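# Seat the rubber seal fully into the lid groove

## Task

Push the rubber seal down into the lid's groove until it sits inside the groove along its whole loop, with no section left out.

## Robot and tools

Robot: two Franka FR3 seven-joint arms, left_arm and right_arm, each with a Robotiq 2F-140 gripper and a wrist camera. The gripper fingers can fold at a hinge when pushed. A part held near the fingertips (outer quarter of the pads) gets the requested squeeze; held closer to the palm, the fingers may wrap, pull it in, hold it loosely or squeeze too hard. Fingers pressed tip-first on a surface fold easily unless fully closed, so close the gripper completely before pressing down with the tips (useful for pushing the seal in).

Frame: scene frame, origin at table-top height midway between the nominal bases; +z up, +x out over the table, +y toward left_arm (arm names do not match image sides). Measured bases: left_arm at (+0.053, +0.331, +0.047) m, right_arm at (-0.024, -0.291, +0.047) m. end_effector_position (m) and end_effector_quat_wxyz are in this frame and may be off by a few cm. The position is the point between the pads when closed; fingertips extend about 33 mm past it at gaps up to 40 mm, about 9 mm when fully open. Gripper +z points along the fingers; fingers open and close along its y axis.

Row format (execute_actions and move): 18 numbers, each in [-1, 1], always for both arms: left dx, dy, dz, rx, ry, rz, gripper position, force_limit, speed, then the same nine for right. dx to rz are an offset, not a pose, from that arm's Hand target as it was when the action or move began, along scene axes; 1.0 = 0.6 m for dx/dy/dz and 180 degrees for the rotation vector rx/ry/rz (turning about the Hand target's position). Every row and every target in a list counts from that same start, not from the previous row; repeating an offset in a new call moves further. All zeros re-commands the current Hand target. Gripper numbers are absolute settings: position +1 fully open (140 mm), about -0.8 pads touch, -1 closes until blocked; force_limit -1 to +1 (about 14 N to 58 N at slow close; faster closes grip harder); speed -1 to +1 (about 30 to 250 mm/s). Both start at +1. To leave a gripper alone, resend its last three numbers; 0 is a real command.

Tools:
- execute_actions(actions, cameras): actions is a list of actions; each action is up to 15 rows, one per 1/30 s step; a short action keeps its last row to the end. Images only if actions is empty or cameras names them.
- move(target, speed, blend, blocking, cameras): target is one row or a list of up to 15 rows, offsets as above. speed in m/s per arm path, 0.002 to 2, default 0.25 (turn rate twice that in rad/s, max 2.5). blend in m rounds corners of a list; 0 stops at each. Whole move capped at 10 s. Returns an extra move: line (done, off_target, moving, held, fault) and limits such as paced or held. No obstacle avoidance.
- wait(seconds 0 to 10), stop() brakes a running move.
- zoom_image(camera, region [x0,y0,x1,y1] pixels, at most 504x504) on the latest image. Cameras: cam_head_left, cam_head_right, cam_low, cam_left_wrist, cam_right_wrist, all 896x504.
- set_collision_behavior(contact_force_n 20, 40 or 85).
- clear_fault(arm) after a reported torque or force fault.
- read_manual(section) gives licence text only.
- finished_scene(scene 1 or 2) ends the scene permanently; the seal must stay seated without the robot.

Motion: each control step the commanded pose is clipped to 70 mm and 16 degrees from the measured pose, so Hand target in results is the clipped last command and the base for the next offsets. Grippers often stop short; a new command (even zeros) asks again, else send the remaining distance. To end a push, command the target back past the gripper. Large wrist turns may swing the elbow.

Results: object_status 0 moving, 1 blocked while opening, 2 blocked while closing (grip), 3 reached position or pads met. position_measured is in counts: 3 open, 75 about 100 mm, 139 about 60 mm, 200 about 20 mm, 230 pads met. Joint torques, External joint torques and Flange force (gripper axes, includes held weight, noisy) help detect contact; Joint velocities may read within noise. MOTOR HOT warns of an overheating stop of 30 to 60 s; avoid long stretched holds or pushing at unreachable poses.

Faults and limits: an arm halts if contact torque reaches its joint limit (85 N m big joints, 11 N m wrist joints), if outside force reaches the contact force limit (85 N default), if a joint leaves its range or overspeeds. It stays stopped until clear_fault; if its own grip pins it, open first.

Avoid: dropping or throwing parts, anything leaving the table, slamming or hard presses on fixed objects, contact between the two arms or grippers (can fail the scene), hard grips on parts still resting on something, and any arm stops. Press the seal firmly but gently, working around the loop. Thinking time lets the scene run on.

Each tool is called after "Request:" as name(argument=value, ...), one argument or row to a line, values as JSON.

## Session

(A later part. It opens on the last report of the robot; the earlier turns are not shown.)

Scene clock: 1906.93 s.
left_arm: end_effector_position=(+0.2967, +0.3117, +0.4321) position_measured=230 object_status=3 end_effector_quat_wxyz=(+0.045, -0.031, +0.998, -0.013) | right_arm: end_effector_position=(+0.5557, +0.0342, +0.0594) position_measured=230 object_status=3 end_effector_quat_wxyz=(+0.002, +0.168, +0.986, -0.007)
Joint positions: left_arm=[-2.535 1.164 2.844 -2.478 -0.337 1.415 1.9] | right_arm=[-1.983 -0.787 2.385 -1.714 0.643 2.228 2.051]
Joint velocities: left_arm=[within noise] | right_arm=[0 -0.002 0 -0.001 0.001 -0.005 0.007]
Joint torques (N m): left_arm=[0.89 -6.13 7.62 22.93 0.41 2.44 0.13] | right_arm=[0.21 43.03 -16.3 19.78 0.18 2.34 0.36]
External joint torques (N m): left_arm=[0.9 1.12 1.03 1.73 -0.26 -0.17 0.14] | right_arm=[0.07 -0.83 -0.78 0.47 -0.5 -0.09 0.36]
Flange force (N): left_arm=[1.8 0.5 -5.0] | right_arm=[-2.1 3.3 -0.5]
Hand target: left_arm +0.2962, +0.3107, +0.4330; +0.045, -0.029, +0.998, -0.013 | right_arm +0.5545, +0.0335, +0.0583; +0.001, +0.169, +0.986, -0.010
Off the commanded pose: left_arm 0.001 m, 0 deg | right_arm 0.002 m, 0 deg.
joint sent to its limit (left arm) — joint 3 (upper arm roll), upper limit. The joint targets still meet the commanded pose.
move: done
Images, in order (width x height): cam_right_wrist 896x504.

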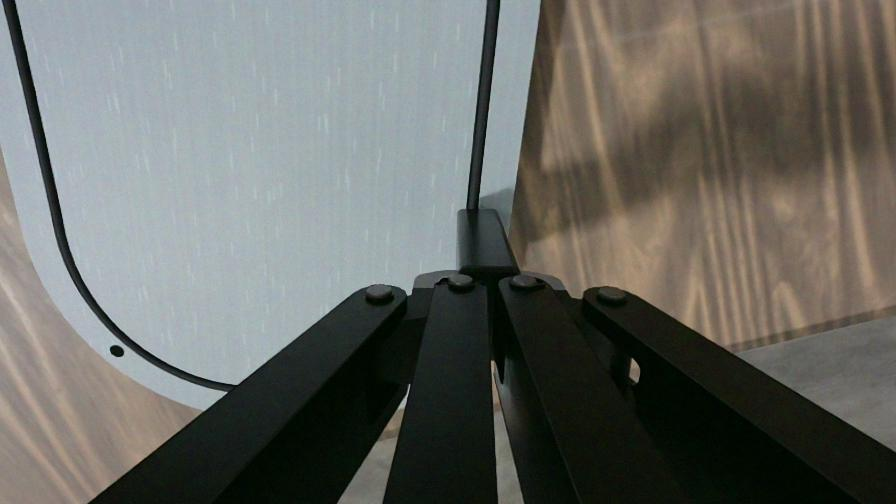

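Request:
move(
  target=[
    [0,0,0,0,0,0,-1,-1,-1,-0.05,-0.15,0.13,0,0,0,-1,-1,-1],
  ],
  cameras=["cam_right_wrist"],
)

Request:
zoom_image(
  camera="cam_right_wrist",
  region=[200, 0, 700, 330],
)

Request:
move(
  target=[
    [0,0,0,0,0,0,-1,-1,-1,-0.17,0.02,0.0,0,0,0,-1,-1,-1],
  ],
  cameras=["cam_right_wrist"],
)

Request:
zoom_image(
  camera="cam_right_wrist",
  region=[200, 0, 700, 330],
)

Scene clock: 1913.03 s.
left_arm: end_effector_position=(+0.2967, +0.3117, +0.4321) position_measured=230 object_status=3 end_effector_quat_wxyz=(+0.045, -0.031, +0.998, -0.013) | right_arm: end_effector_position=(+0.5235, -0.0566, +0.1350) position_measured=230 object_status=3 end_effector_quat_wxyz=(-0.001, +0.172, +0.985, -0.010)
Joint positions: left_arm=[-2.535 1.164 2.844 -2.478 -0.337 1.415 1.9] | right_arm=[-1.859 -0.501 2.2 -1.992 0.492 2.228 2.003]
Joint velocities: left_arm=[within noise] | right_arm=[0.001 0 -0.002 -0.001 -0.002 0.002 -0.008]
Joint torques (N m): left_arm=[0.86 -6.1 7.55 22.83 0.4 2.45 0.11] | right_arm=[0.17 32.79 -12.24 20.29 0.21 2.69 -0.03]
External joint torques (N m): left_arm=[0.83 1.19 0.9 1.64 -0.27 -0.17 0.12] | right_arm=[0.23 0.84 0.24 -0.33 -0.46 0.28 -0.02]
Flange force (N): left_arm=[2.0 0.2 -4.6] | right_arm=[4.0 -3.1 -1.4]
Hand target: left_arm +0.2962, +0.3107, +0.4330; +0.045, -0.029, +0.998, -0.013 | right_arm +0.5245, -0.0565, +0.1363; +0.001, +0.169, +0.986, -0.010
Off the commanded pose: left_arm 0.001 m, 0 deg | right_arm 0.002 m, 0 deg.
joint sent to its limit (left arm) — joint 3 (upper arm roll), upper limit. The joint targets still meet the commanded pose.
move: done
Images, in order (width x height): cam_right_wrist 896x504.

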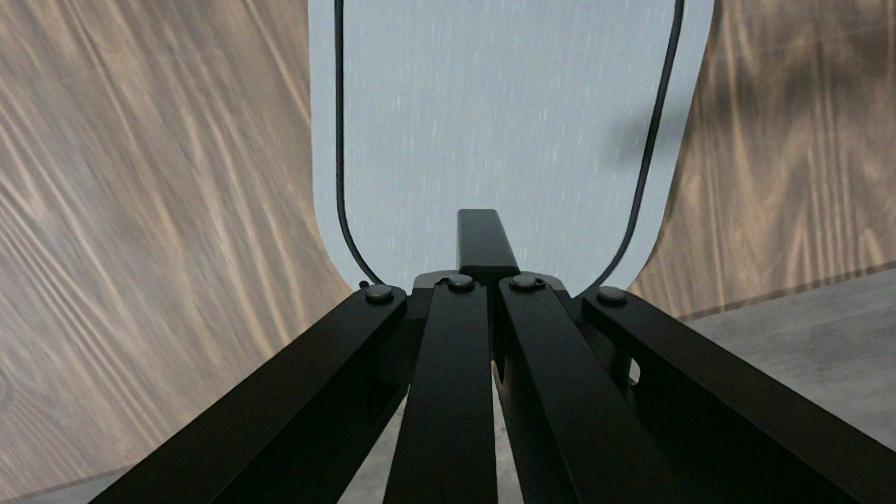

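Scaled by 1.008 from the camera's 896x504 image, which has a finer 1280x720 frame.

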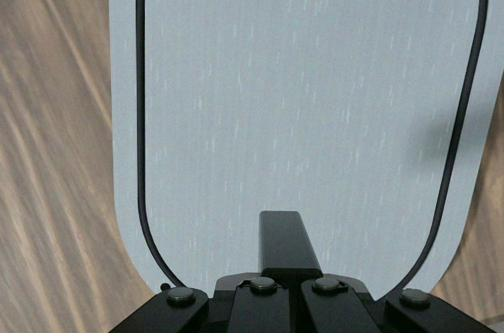

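Scene clock: 1914.83 s.
left_arm: end_effector_position=(+0.2967, +0.3117, +0.4321) position_measured=230 object_status=3 end_effector_quat_wxyz=(+0.045, -0.031, +0.998, -0.013) | right_arm: end_effector_position=(+0.4220, -0.0443, +0.1368) position_measured=230 object_status=3 end_effector_quat_wxyz=(+0.000, +0.166, +0.986, -0.009)
Joint positions: left_arm=[-2.535 1.164 2.844 -2.478 -0.337 1.415 1.9] | right_arm=[-1.432 -0.236 1.937 -2.322 0.3 2.373 2.201]
Joint velocities: left_arm=[within noise] | right_arm=[0 0 0 0 0 0 0.004]
Joint torques (N m): left_arm=[0.91 -6.17 7.61 22.89 0.41 2.45 0.14] | right_arm=[0.31 16.68 -7.22 20.61 0.86 2.77 0.25]
External joint torques (N m): left_arm=[0.9 1.05 0.98 1.68 -0.26 -0.17 0.15] | right_arm=[0.29 0.24 -0.71 -0.17 0.26 0.35 0.25]
Flange force (N): left_arm=[1.6 0.5 -4.9] | right_arm=[0.0 0.0 0.0]
Hand target: left_arm +0.2962, +0.3107, +0.4330; +0.045, -0.029, +0.998, -0.013 | right_arm +0.4225, -0.0445, +0.1363; +0.001, +0.169, +0.986, -0.010
Off the commanded pose: left_arm 0.001 m, 0 deg | right_arm 0.001 m, 0 deg.
joint sent to its limit (left arm) — joint 3 (upper arm roll), upper limit. The joint targets still meet the commanded pose.
move: done
Images, in order (width x height): cam_right_wrist 896x504.

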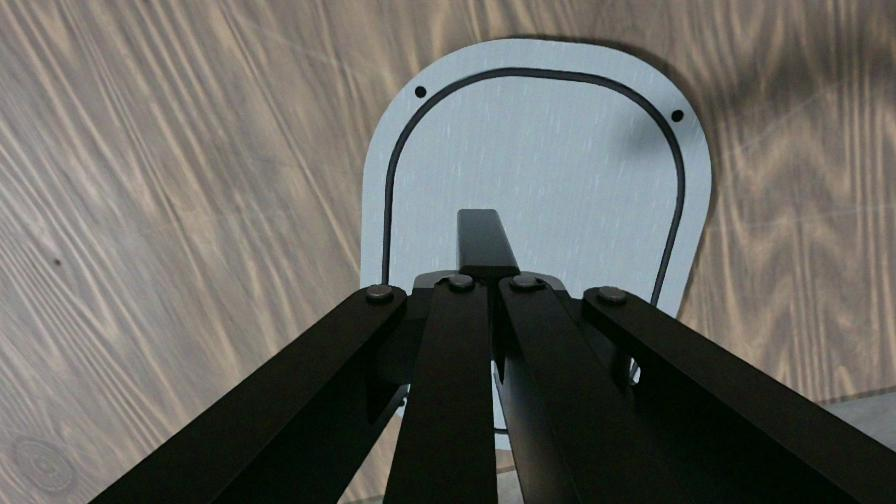

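Scaled by 1.008 from the camera's 896x504 image, which has a finer 1280x720 frame.

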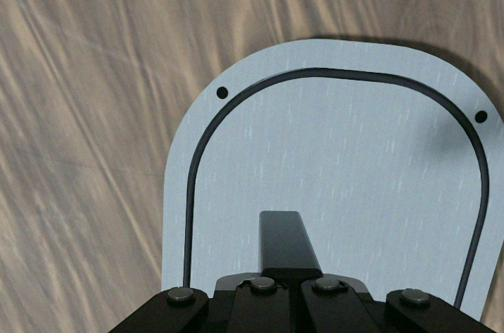

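Request:
move(
  target=[
    [0,0,0,0,0,0,-1,-1,-1,-0.001,0.181,-0.12,0,0,-0.02,-1,-1,-1],
    [0,0,0,0,0,0,-1,-1,-1,-0.016,0.159,-0.17,0,0,-0.02,-1,-1,-1],
    [0,0,0,0,0,0,-1,-1,-1,-0.001,0.181,-0.12,0,0,-0.02,-1,-1,-1],
    [0,0,0,0,0,0,-1,-1,-1,-0.07,0.0947,-0.12,0,0,-0.02,-1,-1,-1],
    [0,0,0,0,0,0,-1,-1,-1,-0.085,0.073,-0.17,0,0,-0.02,-1,-1,-1],
    [0,0,0,0,0,0,-1,-1,-1,-0.07,0.0947,-0.12,0,0,-0.02,-1,-1,-1],
  ],
  speed=[0.2,0.09,0.09,0.15,0.09,0.09],
  blend=[0.003,0,0.003,0.003,0,0],
  cameras=["cam_right_wrist"],
)

Scene clock: 1938.07 s.
left_arm: end_effector_position=(+0.2967, +0.3117, +0.4321) position_measured=230 object_status=3 end_effector_quat_wxyz=(+0.045, -0.031, +0.998, -0.013) | right_arm: end_effector_position=(+0.3812, +0.0125, +0.0644) position_measured=230 object_status=3 end_effector_quat_wxyz=(+0.001, +0.198, +0.980, -0.008)
Joint positions: left_arm=[-2.535 1.164 2.844 -2.478 -0.337 1.415 1.9] | right_arm=[-1.49 -0.42 2.171 -2.339 0.57 2.495 2.222]
Joint velocities: left_arm=[within noise] | right_arm=[0.001 -0.001 0 0 0 -0.002 0.005]
Joint torques (N m): left_arm=[0.86 -6.08 7.63 22.88 0.41 2.46 0.11] | right_arm=[0.3 25.56 -10.66 18.36 0.42 2.23 0.2]
External joint torques (N m): left_arm=[0.86 1.21 1.08 1.72 -0.26 -0.15 0.11] | right_arm=[0.42 0.48 -0.47 0.62 -0.12 -0.2 0.21]
Flange force (N): left_arm=[2.1 0.5 -4.9] | right_arm=[1.5 -0.3 -4.8]
Hand target: left_arm +0.2962, +0.3107, +0.4330; +0.045, -0.029, +0.998, -0.013 | right_arm +0.3805, +0.0123, +0.0643; +0.001, +0.200, +0.980, -0.010
Off the commanded pose: left_arm 0.001 m, 0 deg | right_arm 0.001 m, 0 deg.
joint sent to its limit (left arm) — joint 3 (upper arm roll), upper limit. The joint targets still meet the commanded pose.
move: done
Images, in order (width x height): cam_right_wrist 896x504.

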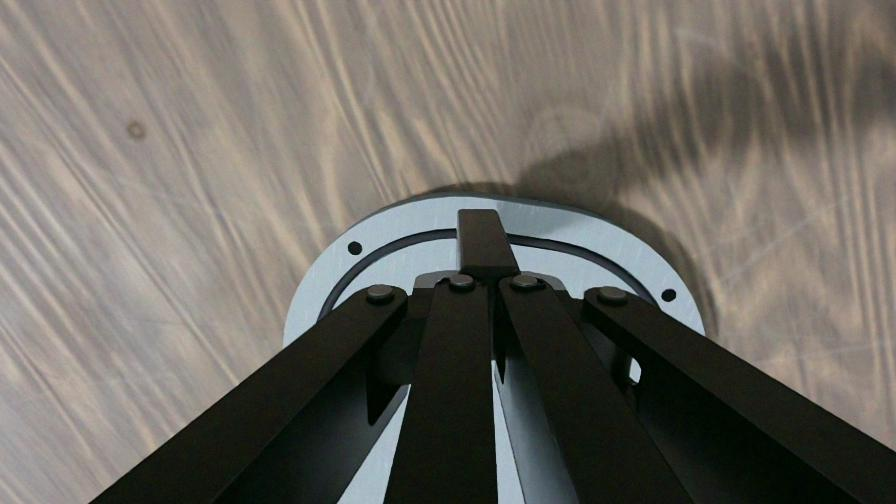

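Request:
move(
  target=[
    [0,0,0,0,0,0,-1,-1,-1,-0.0145,-0.1095,0,0,0,0,-1,-1,-1],
    [0,0,0,0,0,0,-1,-1,-1,-0.0295,-0.131,-0.05,0,0,0,-1,-1,-1],
    [0,0,0,0,0,0,-1,-1,-1,-0.0145,-0.1095,0,0,0,0,-1,-1,-1],
    [0,0,0,0,0,0,-1,-1,-1,0.049,-0.168,0,0,0,0,-1,-1,-1],
    [0,0,0,0,0,0,-1,-1,-1,0.034,-0.19,-0.05,0,0,0,-1,-1,-1],
    [0,0,0,0,0,0,-1,-1,-1,0.049,-0.168,0,0,0,0,-1,-1,-1],
    [0,0,0,0,0,0,-1,-1,-1,0.095,-0.188,0,0,0,0,-1,-1,-1],
  ],
  speed=0.1,
  blend=[0.003,0,0.003,0.003,0,0.003,0],
  cameras=["cam_right_wrist"],
)

Request:
move(
  target=[
    [0,0,0,0,0,0,-1,-1,-1,-0.015,-0.022,-0.05,0,0,0,-1,-1,-1],
    [0,0,0,0,0,0,-1,-1,-1,0.0,0,0,0,0,0,-1,-1,-1],
    [0,0,0,0,0,0,-1,-1,-1,0.046,-0.02,0,0,0,0,-1,-1,-1],
    [0,0,0,0,0,0,-1,-1,-1,0.031,-0.042,-0.05,0,0,0,-1,-1,-1],
    [0,0,0,0,0,0,-1,-1,-1,0.046,-0.02,0,0,0,0,-1,-1,-1],
    [0,0,0,0,0,0,-1,-1,-1,0.092,-0.039,0,0,0,0,-1,-1,-1],
    [0,0,0,0,0,0,-1,-1,-1,0.077,-0.061,-0.05,0,0,0,-1,-1,-1],
    [0,0,0,0,0,0,-1,-1,-1,0.092,-0.039,0,0,0,0,-1,-1,-1],
  ],
  speed=0.1,
  blend=[0,0.003,0.003,0,0.003,0.003,0,0],
  cameras=["cam_right_wrist"],
)

Scene clock: 1957.53 s.
left_arm: end_effector_position=(+0.2967, +0.3117, +0.4321) position_measured=230 object_status=3 end_effector_quat_wxyz=(+0.045, -0.031, +0.998, -0.013) | right_arm: end_effector_position=(+0.4382, -0.0999, +0.0647) position_measured=230 object_status=3 end_effector_quat_wxyz=(+0.002, +0.203, +0.979, -0.008)
Joint positions: left_arm=[-2.535 1.164 2.844 -2.478 -0.337 1.415 1.9] | right_arm=[-1.756 -0.38 2.192 -2.37 0.519 2.526 2.015]
Joint velocities: left_arm=[within noise] | right_arm=[-0.002 0 0.004 0 -0.001 -0.003 -0.005]
Joint torques (N m): left_arm=[0.83 -6.06 7.62 22.89 0.39 2.47 0.13] | right_arm=[-0.42 25.07 -8.58 18.48 0.27 2.31 -0.05]
External joint torques (N m): left_arm=[0.84 1.16 1.01 1.69 -0.27 -0.14 0.13] | right_arm=[-0.55 0.54 0.22 0.65 -0.23 -0.12 -0.05]
Flange force (N): left_arm=[1.9 0.4 -4.8] | right_arm=[-2.6 1.3 0.2]
Hand target: left_arm +0.2962, +0.3107, +0.4330; +0.045, -0.029, +0.998, -0.013 | right_arm +0.4375, -0.1005, +0.0643; +0.001, +0.200, +0.980, -0.010
Off the commanded pose: left_arm 0.001 m, 0 deg | right_arm 0.001 m, 0 deg.
joint sent to its limit (left arm) — joint 3 (upper arm roll), upper limit. The joint targets still meet the commanded pose.
move: done
Images, in order (width x height): cam_right_wrist 896x504.

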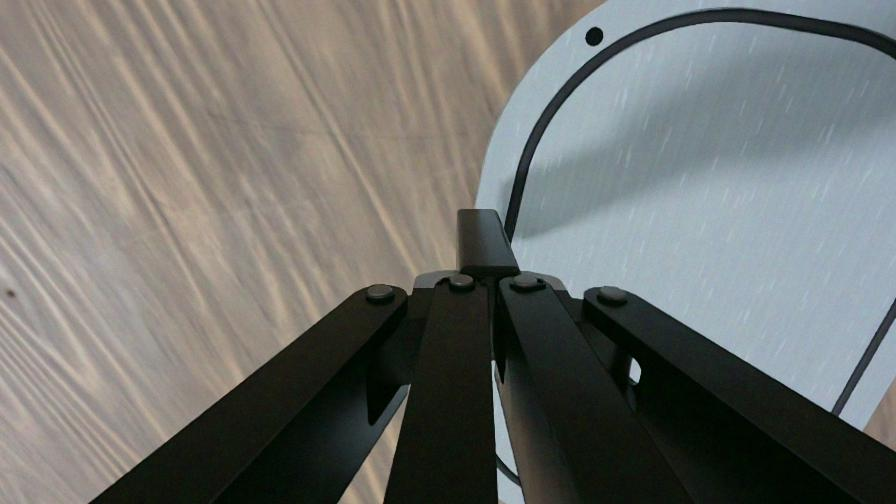

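Scene clock: 1962.33 s.
left_arm: end_effector_position=(+0.2967, +0.3117, +0.4321) position_measured=230 object_status=3 end_effector_quat_wxyz=(+0.045, -0.031, +0.998, -0.013) | right_arm: end_effector_position=(+0.4934, -0.1240, +0.0644) position_measured=230 object_status=3 end_effector_quat_wxyz=(+0.002, +0.198, +0.980, -0.008)
Joint positions: left_arm=[-2.535 1.164 2.844 -2.478 -0.337 1.415 1.9] | right_arm=[-1.964 -0.474 2.292 -2.215 0.546 2.459 1.917]
Joint velocities: left_arm=[within noise] | right_arm=[0 0 -0.001 0 0 -0.002 0.006]
Joint torques (N m): left_arm=[0.82 -6.12 7.56 22.92 0.39 2.45 0.09] | right_arm=[0.23 30.62 -11.29 18.87 0.37 2.35 0.27]
External joint torques (N m): left_arm=[0.83 1.1 0.95 1.71 -0.27 -0.16 0.09] | right_arm=[0.22 0.21 -0.62 0.44 -0.18 -0.1 0.27]
Flange force (N): left_arm=[1.7 0.3 -4.9] | right_arm=[0.7 0.4 -3.3]
Hand target: left_arm +0.2962, +0.3107, +0.4330; +0.045, -0.029, +0.998, -0.013 | right_arm +0.4927, -0.1239, +0.0643; +0.001, +0.200, +0.980, -0.010
Off the commanded pose: left_arm 0.001 m, 0 deg | right_arm 0.001 m, 0 deg.
joint sent to its limit (left arm) — joint 3 (upper arm roll), upper limit. The joint targets still meet the commanded pose.
move: done
Images, in order (width x height): cam_right_wrist 896x504.

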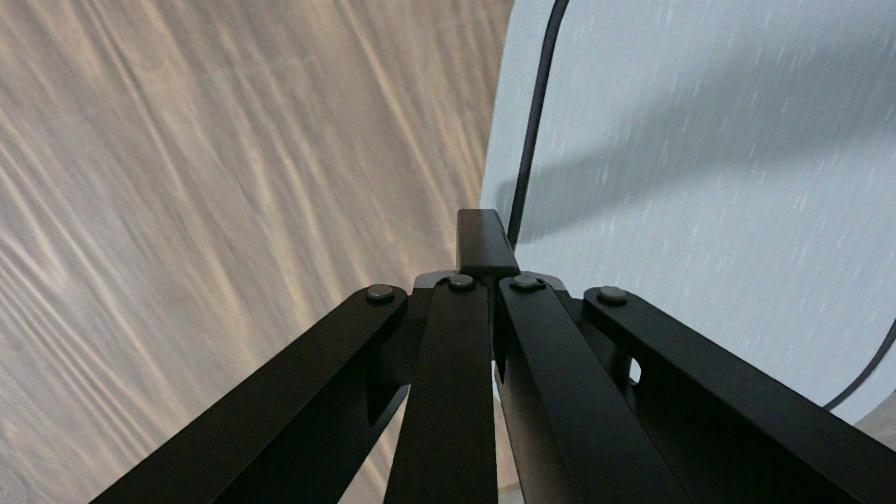

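Request:
move(
  target=[
    [0,0,0,0,0,0,-1,-1,-1,0.007,0.019,0,0,0,0,-1,-1,-1],
    [0,0,0,0,0,0,-1,-1,-1,-0.008,-0.001,-0.05,0,0,0,-1,-1,-1],
    [0,0,0,0,0,0,-1,-1,-1,0.007,0.019,0,0,0,0,-1,-1,-1],
    [0,0,0,0,0,0,-1,-1,-1,-0.038,0.038,0,0,0,0,-1,-1,-1],
    [0,0,0,0,0,0,-1,-1,-1,-0.053,0.017,-0.05,0,0,0,-1,-1,-1],
    [0,0,0,0,0,0,-1,-1,-1,-0.038,0.038,0,0,0,0,-1,-1,-1],
    [0,0,0,0,0,0,-1,-1,-1,-0.083,0.057,0,0,0,0,-1,-1,-1],
    [0,0,0,0,0,0,-1,-1,-1,-0.098,0.036,-0.05,0,0,0,-1,-1,-1],
    [0,0,0,0,0,0,-1,-1,-1,-0.083,0.057,0,0,0,0,-1,-1,-1],
  ],
  speed=0.1,
  blend=[0.003,0,0.003,0.003,0,0.003,0.003,0,0],
  cameras=["cam_right_wrist"],
)

Request:
move(
  target=[
    [0,0,0,0,0,0,-1,-1,-1,0.21,0.1,0.2,0,0,0,-1,-1,-1],
  ],
  cameras=["cam_right_wrist"],
)

Scene clock: 1976.17 s.
left_arm: end_effector_position=(+0.2967, +0.3117, +0.4321) position_measured=230 object_status=3 end_effector_quat_wxyz=(+0.045, -0.031, +0.998, -0.013) | right_arm: end_effector_position=(+0.4436, -0.0897, +0.0645) position_measured=230 object_status=3 end_effector_quat_wxyz=(+0.002, +0.198, +0.980, -0.008)
Joint positions: left_arm=[-2.535 1.164 2.844 -2.478 -0.337 1.415 1.9] | right_arm=[-1.772 -0.401 2.216 -2.337 0.528 2.511 2.016]
Joint velocities: left_arm=[within noise] | right_arm=[0.001 -0.001 0 0 0 -0.001 0.005]
Joint torques (N m): left_arm=[0.87 -6.12 7.62 22.91 0.4 2.43 0.09] | right_arm=[0.27 26.28 -9.98 18.54 0.39 2.33 0.1]
External joint torques (N m): left_arm=[0.87 1.08 1 1.72 -0.27 -0.17 0.09] | right_arm=[0.11 0.38 -0.78 0.49 -0.12 -0.12 0.1]
Flange force (N): left_arm=[1.7 0.4 -5.0] | right_arm=[0.8 -0.5 -4.3]
Hand target: left_arm +0.2962, +0.3107, +0.4330; +0.045, -0.029, +0.998, -0.013 | right_arm +0.4429, -0.0897, +0.0643; +0.001, +0.200, +0.980, -0.010
Off the commanded pose: left_arm 0.001 m, 0 deg | right_arm 0.001 m, 0 deg.
joint sent to its limit (left arm) — joint 3 (upper arm roll), upper limit. The joint targets still meet the commanded pose.
move: done
Images, in order (width x height): cam_right_wrist 896x504.

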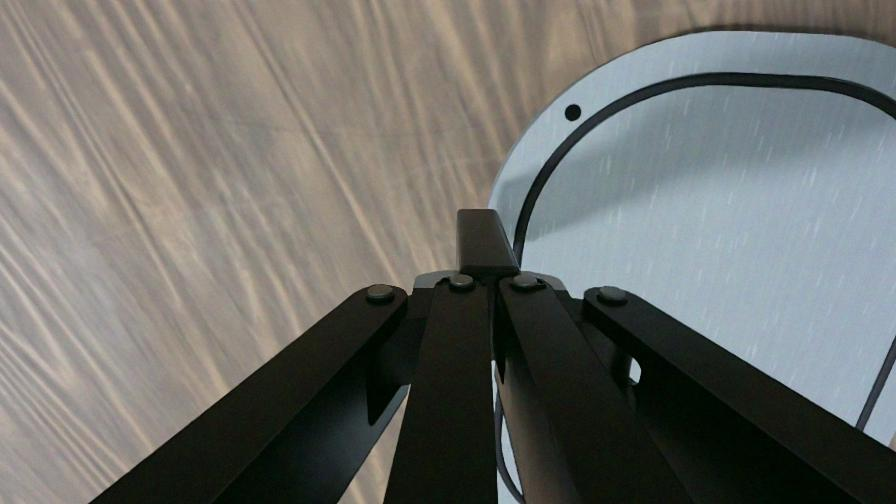

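Scene clock: 1977.90 s.
left_arm: end_effector_position=(+0.2967, +0.3117, +0.4321) position_measured=230 object_status=3 end_effector_quat_wxyz=(+0.045, -0.031, +0.998, -0.013) | right_arm: end_effector_position=(+0.5699, -0.0296, +0.1856) position_measured=230 object_status=3 end_effector_quat_wxyz=(+0.003, +0.197, +0.980, -0.009)
Joint positions: left_arm=[-2.535 1.164 2.844 -2.478 -0.337 1.415 1.9] | right_arm=[-1.955 -0.569 2.233 -1.737 0.48 2.056 2.093]
Joint velocities: left_arm=[within noise] | right_arm=[0.001 0.002 0 0 0 -0.003 0.005]
Joint torques (N m): left_arm=[0.87 -6.12 7.54 22.87 0.4 2.44 0.09] | right_arm=[-0.61 36.95 -13.43 22.18 1.15 2.32 0.2]
External joint torques (N m): left_arm=[0.88 1.07 0.9 1.64 -0.27 -0.17 0.09] | right_arm=[-0.52 -0.23 0.18 0.56 0.41 -0.11 0.2]
Flange force (N): left_arm=[1.6 0.3 -4.7] | right_arm=[-4.2 3.9 0.3]
Hand target: left_arm +0.2962, +0.3107, +0.4330; +0.045, -0.029, +0.998, -0.013 | right_arm +0.5689, -0.0297, +0.1843; +0.001, +0.200, +0.980, -0.010
Off the commanded pose: left_arm 0.001 m, 0 deg | right_arm 0.002 m, 0 deg.
joint sent to its limit (left arm) — joint 3 (upper arm roll), upper limit. The joint targets still meet the commanded pose.
move: done
Images, in order (width x height): cam_right_wrist 896x504.

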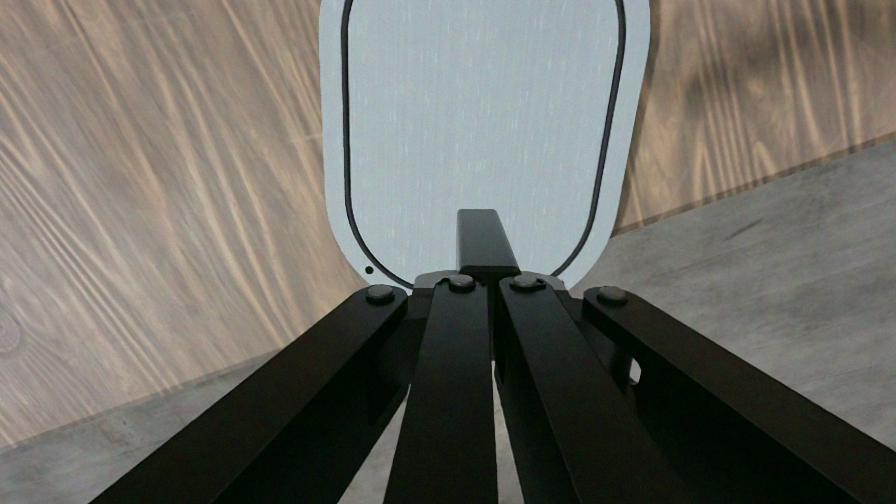

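Request:
move(
  target=[
    [0,0,0,0,0,0,-1,-1,-1,-0.12,0.0,0.0,0,0,0,-1,-1,-1],
    [0,0,0,0,0,0,-1,-1,-1,-0.12,0.0,-0.25,0,0,0,-1,-1,-1],
    [0,0,0,0,0,0,-1,-1,-1,-0.3,0.02,-0.253,0,0,0,-1,-1,-1],
    [0,0,0,0,0,0,-1,-1,-1,-0.285,0.035,-0.2,0,0,0,-1,-1,-1],
    [0,0,0,0,0,0,-1,-1,-1,-0.1,0.03,0.0,0,0,0,-1,-1,-1],
  ],
  speed=[0.2,0.1,0.08,0.08,0.2],
  cameras=["cam_right_wrist"],
)

Scene clock: 1990.90 s.
left_arm: end_effector_position=(+0.2967, +0.3117, +0.4321) position_measured=230 object_status=3 end_effector_quat_wxyz=(+0.045, -0.031, +0.998, -0.013) | right_arm: end_effector_position=(+0.5096, -0.0104, +0.1852) position_measured=230 object_status=3 end_effector_quat_wxyz=(+0.002, +0.202, +0.979, -0.007)
Joint positions: left_arm=[-2.535 1.164 2.844 -2.478 -0.337 1.415 1.9] | right_arm=[-1.737 -0.441 2.133 -1.938 0.426 2.136 2.184]
Joint velocities: left_arm=[within noise] | right_arm=[-0.002 -0.001 0.001 -0.001 0 -0.005 -0.001]
Joint torques (N m): left_arm=[0.95 -6.09 7.56 22.89 0.39 2.45 0.12] | right_arm=[-0.65 29.96 -11.53 22.43 0.21 2.39 -0.08]
External joint torques (N m): left_arm=[0.97 1.19 0.98 1.75 -0.27 -0.15 0.12] | right_arm=[-0.74 -0.08 0.03 0.42 -0.53 -0.06 -0.08]
Flange force (N): left_arm=[1.8 0.4 -5.0] | right_arm=[-3.1 2.0 -0.3]
Hand target: left_arm +0.2962, +0.3107, +0.4330; +0.045, -0.029, +0.998, -0.013 | right_arm +0.5089, -0.0117, +0.1843; +0.001, +0.200, +0.980, -0.010
Off the commanded pose: left_arm 0.001 m, 0 deg | right_arm 0.002 m, 0 deg.
joint sent to its limit (left arm) — joint 3 (upper arm roll), upper limit. The joint targets still meet the commanded pose.
move: done
Images, in order (width x height): cam_right_wrist 896x504.

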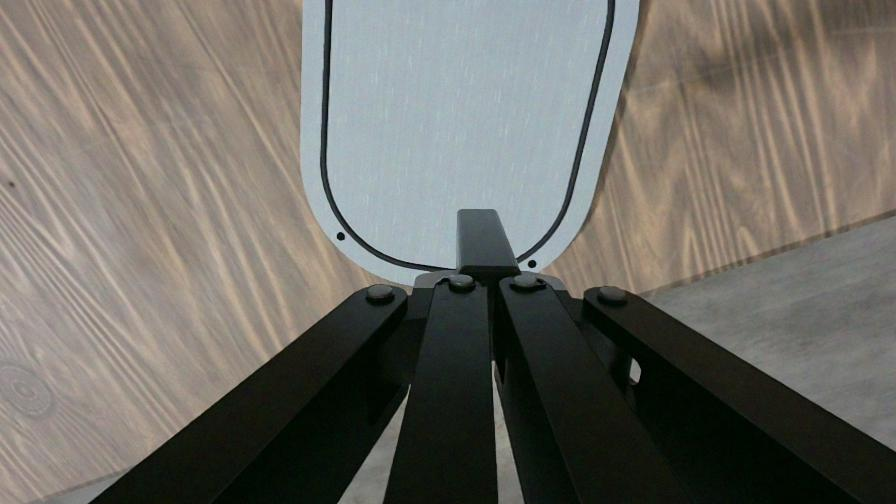

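Request:
move(
  target=[
    [0,0,0,0,0,0,-1,-1,-1,0.112,0.041,-0.2,0,0,0,-1,-1,-1],
    [0,0,0,0,0,0,-1,-1,-1,0.097,0.02,-0.25,0,0,0,-1,-1,-1],
    [0,0,0,0,0,0,-1,-1,-1,0.112,0.041,-0.2,0,0,0,-1,-1,-1],
    [0,0,0,0,0,0,-1,-1,-1,0.1,-0.066,-0.2,0,0,0,-1,-1,-1],
    [0,0,0,0,0,0,-1,-1,-1,0.085,-0.088,-0.25,0,0,0,-1,-1,-1],
    [0,0,0,0,0,0,-1,-1,-1,0.1,-0.066,-0.2,0,0,0,-1,-1,-1],
  ],
  speed=[0.2,0.09,0.09,0.12,0.09,0.09],
  blend=[0.003,0,0.003,0.003,0,0],
)

Request:
move(
  target=[
    [0,0,0,0,0,0,-1,-1,-1,-0.06,-0.076,0,0,0,0,-1,-1,-1],
    [0,0,0,0,0,0,-1,-1,-1,-0.075,-0.098,-0.05,0,0,0,-1,-1,-1],
    [0,0,0,0,0,0,-1,-1,-1,-0.06,-0.076,0,0,0,0,-1,-1,-1],
    [0,0,0,0,0,0,-1,-1,-1,-0.08,0.05,0.2,0,0,0,-1,-1,-1],
  ],
  speed=0.12,
  cameras=["cam_right_wrist"],
)

Request:
move(
  target=[
    [0,0,0,0,0,0,-1,-1,-1,-0.15,-0.0,0.1,0,0,0,-1,-1,-1],
  ],
  cameras=["cam_right_wrist","cam_low"],
)

Request:
zoom_image(
  camera="cam_right_wrist",
  region=[200, 0, 700, 330],
)

Scene clock: 2009.00 s.
left_arm: end_effector_position=(+0.2967, +0.3117, +0.4321) position_measured=230 object_status=3 end_effector_quat_wxyz=(+0.045, -0.031, +0.998, -0.013) | right_arm: end_effector_position=(+0.5698, -0.0515, +0.0641) position_measured=230 object_status=3 end_effector_quat_wxyz=(+0.002, +0.198, +0.980, -0.008)
Joint positions: left_arm=[-2.535 1.164 2.844 -2.478 -0.337 1.415 1.9] | right_arm=[-2.064 -0.717 2.369 -1.825 0.621 2.272 1.982]
Joint velocities: left_arm=[within noise] | right_arm=[0 -0.002 0.001 0 0.001 -0.003 0.005]
Joint torques (N m): left_arm=[0.86 -6.09 7.55 22.83 0.41 2.43 0.12] | right_arm=[0.2 40.93 -15.52 19.7 0.35 2.35 0.32]
External joint torques (N m): left_arm=[0.86 1.17 0.95 1.64 -0.26 -0.18 0.12] | right_arm=[0.15 -0.09 -0.73 0.53 -0.3 -0.08 0.32]
Flange force (N): left_arm=[2.0 0.3 -4.7] | right_arm=[-0.9 1.8 -1.6]
Hand target: left_arm +0.2962, +0.3107, +0.4330; +0.045, -0.029, +0.998, -0.013 | right_arm +0.5689, -0.0513, +0.0643; +0.001, +0.200, +0.980, -0.010
Off the commanded pose: left_arm 0.001 m, 0 deg | right_arm 0.001 m, 0 deg.
joint sent to its limit (left arm) — joint 3 (upper arm roll), upper limit. The joint targets still meet the commanded pose.
move: done

Scene clock: 2013.80 s.
left_arm: end_effector_position=(+0.2967, +0.3117, +0.4321) position_measured=230 object_status=3 end_effector_quat_wxyz=(+0.045, -0.031, +0.998, -0.013) | right_arm: end_effector_position=(+0.5218, -0.0212, +0.1850) position_measured=230 object_status=3 end_effector_quat_wxyz=(+0.002, +0.198, +0.980, -0.008)
Joint positions: left_arm=[-2.535 1.164 2.844 -2.478 -0.337 1.415 1.9] | right_arm=[-1.771 -0.469 2.134 -1.911 0.447 2.121 2.139]
Joint velocities: left_arm=[within noise] | right_arm=[0 0 0 -0.001 -0.001 -0.002 0.008]
Joint torques (N m): left_arm=[0.85 -6.19 7.53 22.88 0.4 2.44 0.13] | right_arm=[0.26 30.64 -13.04 22.29 0.73 2.24 0.28]
External joint torques (N m): left_arm=[0.85 1.07 0.94 1.69 -0.27 -0.17 0.14] | right_arm=[0.15 -0.17 -0.84 0.47 -0.01 -0.2 0.28]
Flange force (N): left_arm=[1.6 0.4 -4.9] | right_arm=[0.1 0.7 -2.0]
Hand target: left_arm +0.2962, +0.3107, +0.4330; +0.045, -0.029, +0.998, -0.013 | right_arm +0.5209, -0.0213, +0.1843; +0.001, +0.200, +0.980, -0.010
Off the commanded pose: left_arm 0.001 m, 0 deg | right_arm 0.001 m, 0 deg.
joint sent to its limit (left arm) — joint 3 (upper arm roll), upper limit. The joint targets still meet the commanded pose.
move: done
Images, in order (width x height): cam_right_wrist 896x504.

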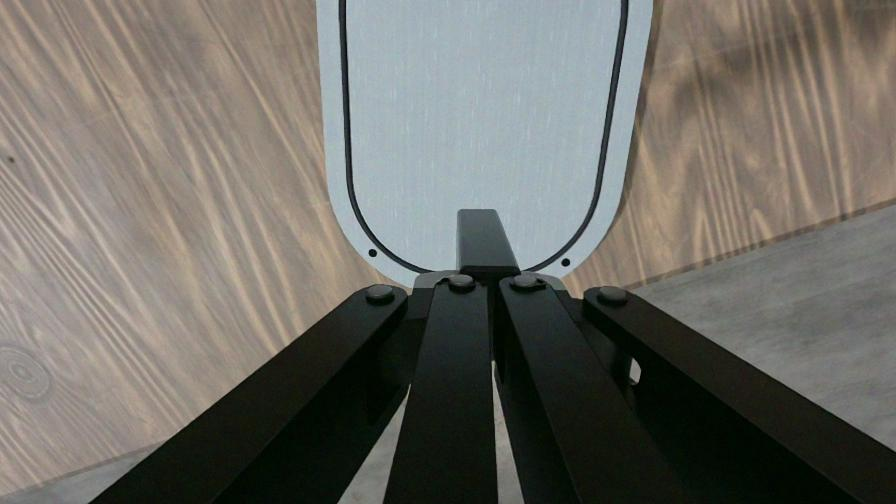

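Scene clock: 2016.17 s.
left_arm: end_effector_position=(+0.2967, +0.3117, +0.4321) position_measured=230 object_status=3 end_effector_quat_wxyz=(+0.045, -0.031, +0.998, -0.013) | right_arm: end_effector_position=(+0.4300, -0.0212, +0.2439) position_measured=230 object_status=3 end_effector_quat_wxyz=(-0.001, +0.198, +0.980, -0.011)
Joint positions: left_arm=[-2.535 1.164 2.844 -2.478 -0.337 1.415 1.9] | right_arm=[-1.383 0.058 1.936 -2.151 -0.081 2.113 2.569]
Joint velocities: left_arm=[within noise] | right_arm=[0 0 0.001 0 -0.001 0 0.006]
Joint torques (N m): left_arm=[0.88 -6.12 7.59 22.88 0.4 2.45 0.11] | right_arm=[-0.72 11.94 2.3 23.54 0.25 2.75 0.09]
External joint torques (N m): left_arm=[0.87 1.06 0.98 1.66 -0.27 -0.17 0.11] | right_arm=[-0.77 1.49 0.55 -0.18 -0.51 0.32 0.09]
Flange force (N): left_arm=[1.6 0.4 -4.9] | right_arm=[0.0 0.0 0.0]
Hand target: left_arm +0.2962, +0.3107, +0.4330; +0.045, -0.029, +0.998, -0.013 | right_arm +0.4309, -0.0213, +0.2443; +0.001, +0.200, +0.980, -0.010
Off the commanded pose: left_arm 0.001 m, 0 deg | right_arm 0.001 m, 0 deg.
joint sent to its limit (left arm) — joint 3 (upper arm roll), upper limit. The joint targets still meet the commanded pose.
move: done
Images, in order (width x height): cam_low 896x504, cam_right_wrist 896x504.

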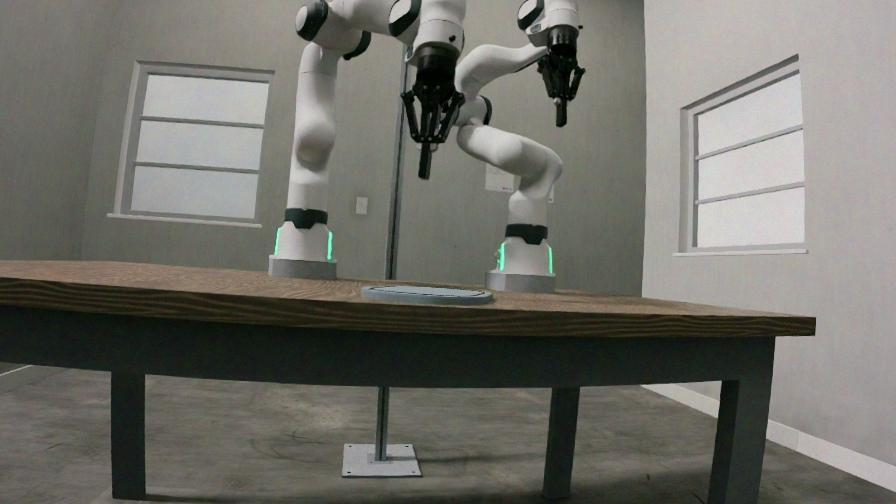

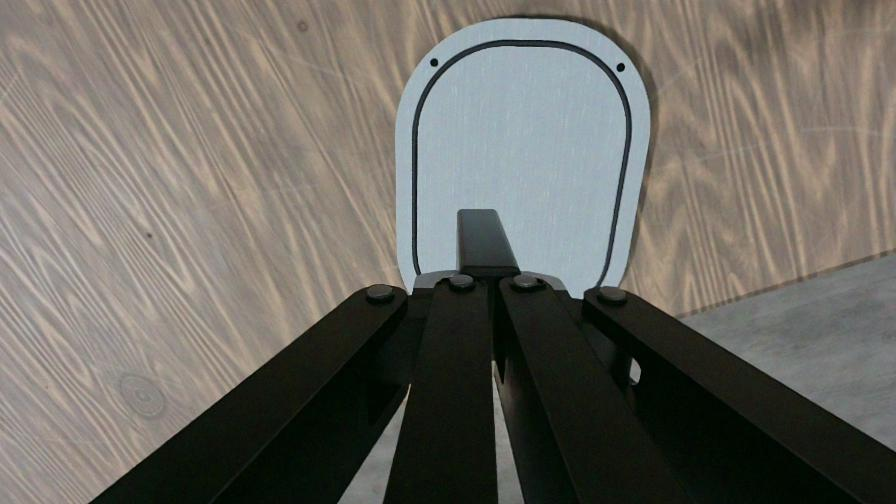

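Scaled by 1.008 from the camera's 896x504 image, which has a finer 1280x720 frame.

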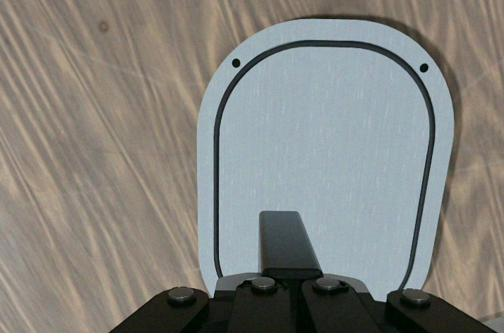

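Request:
finished_scene(
  scene=1,
)

The scene is finished: the task was done.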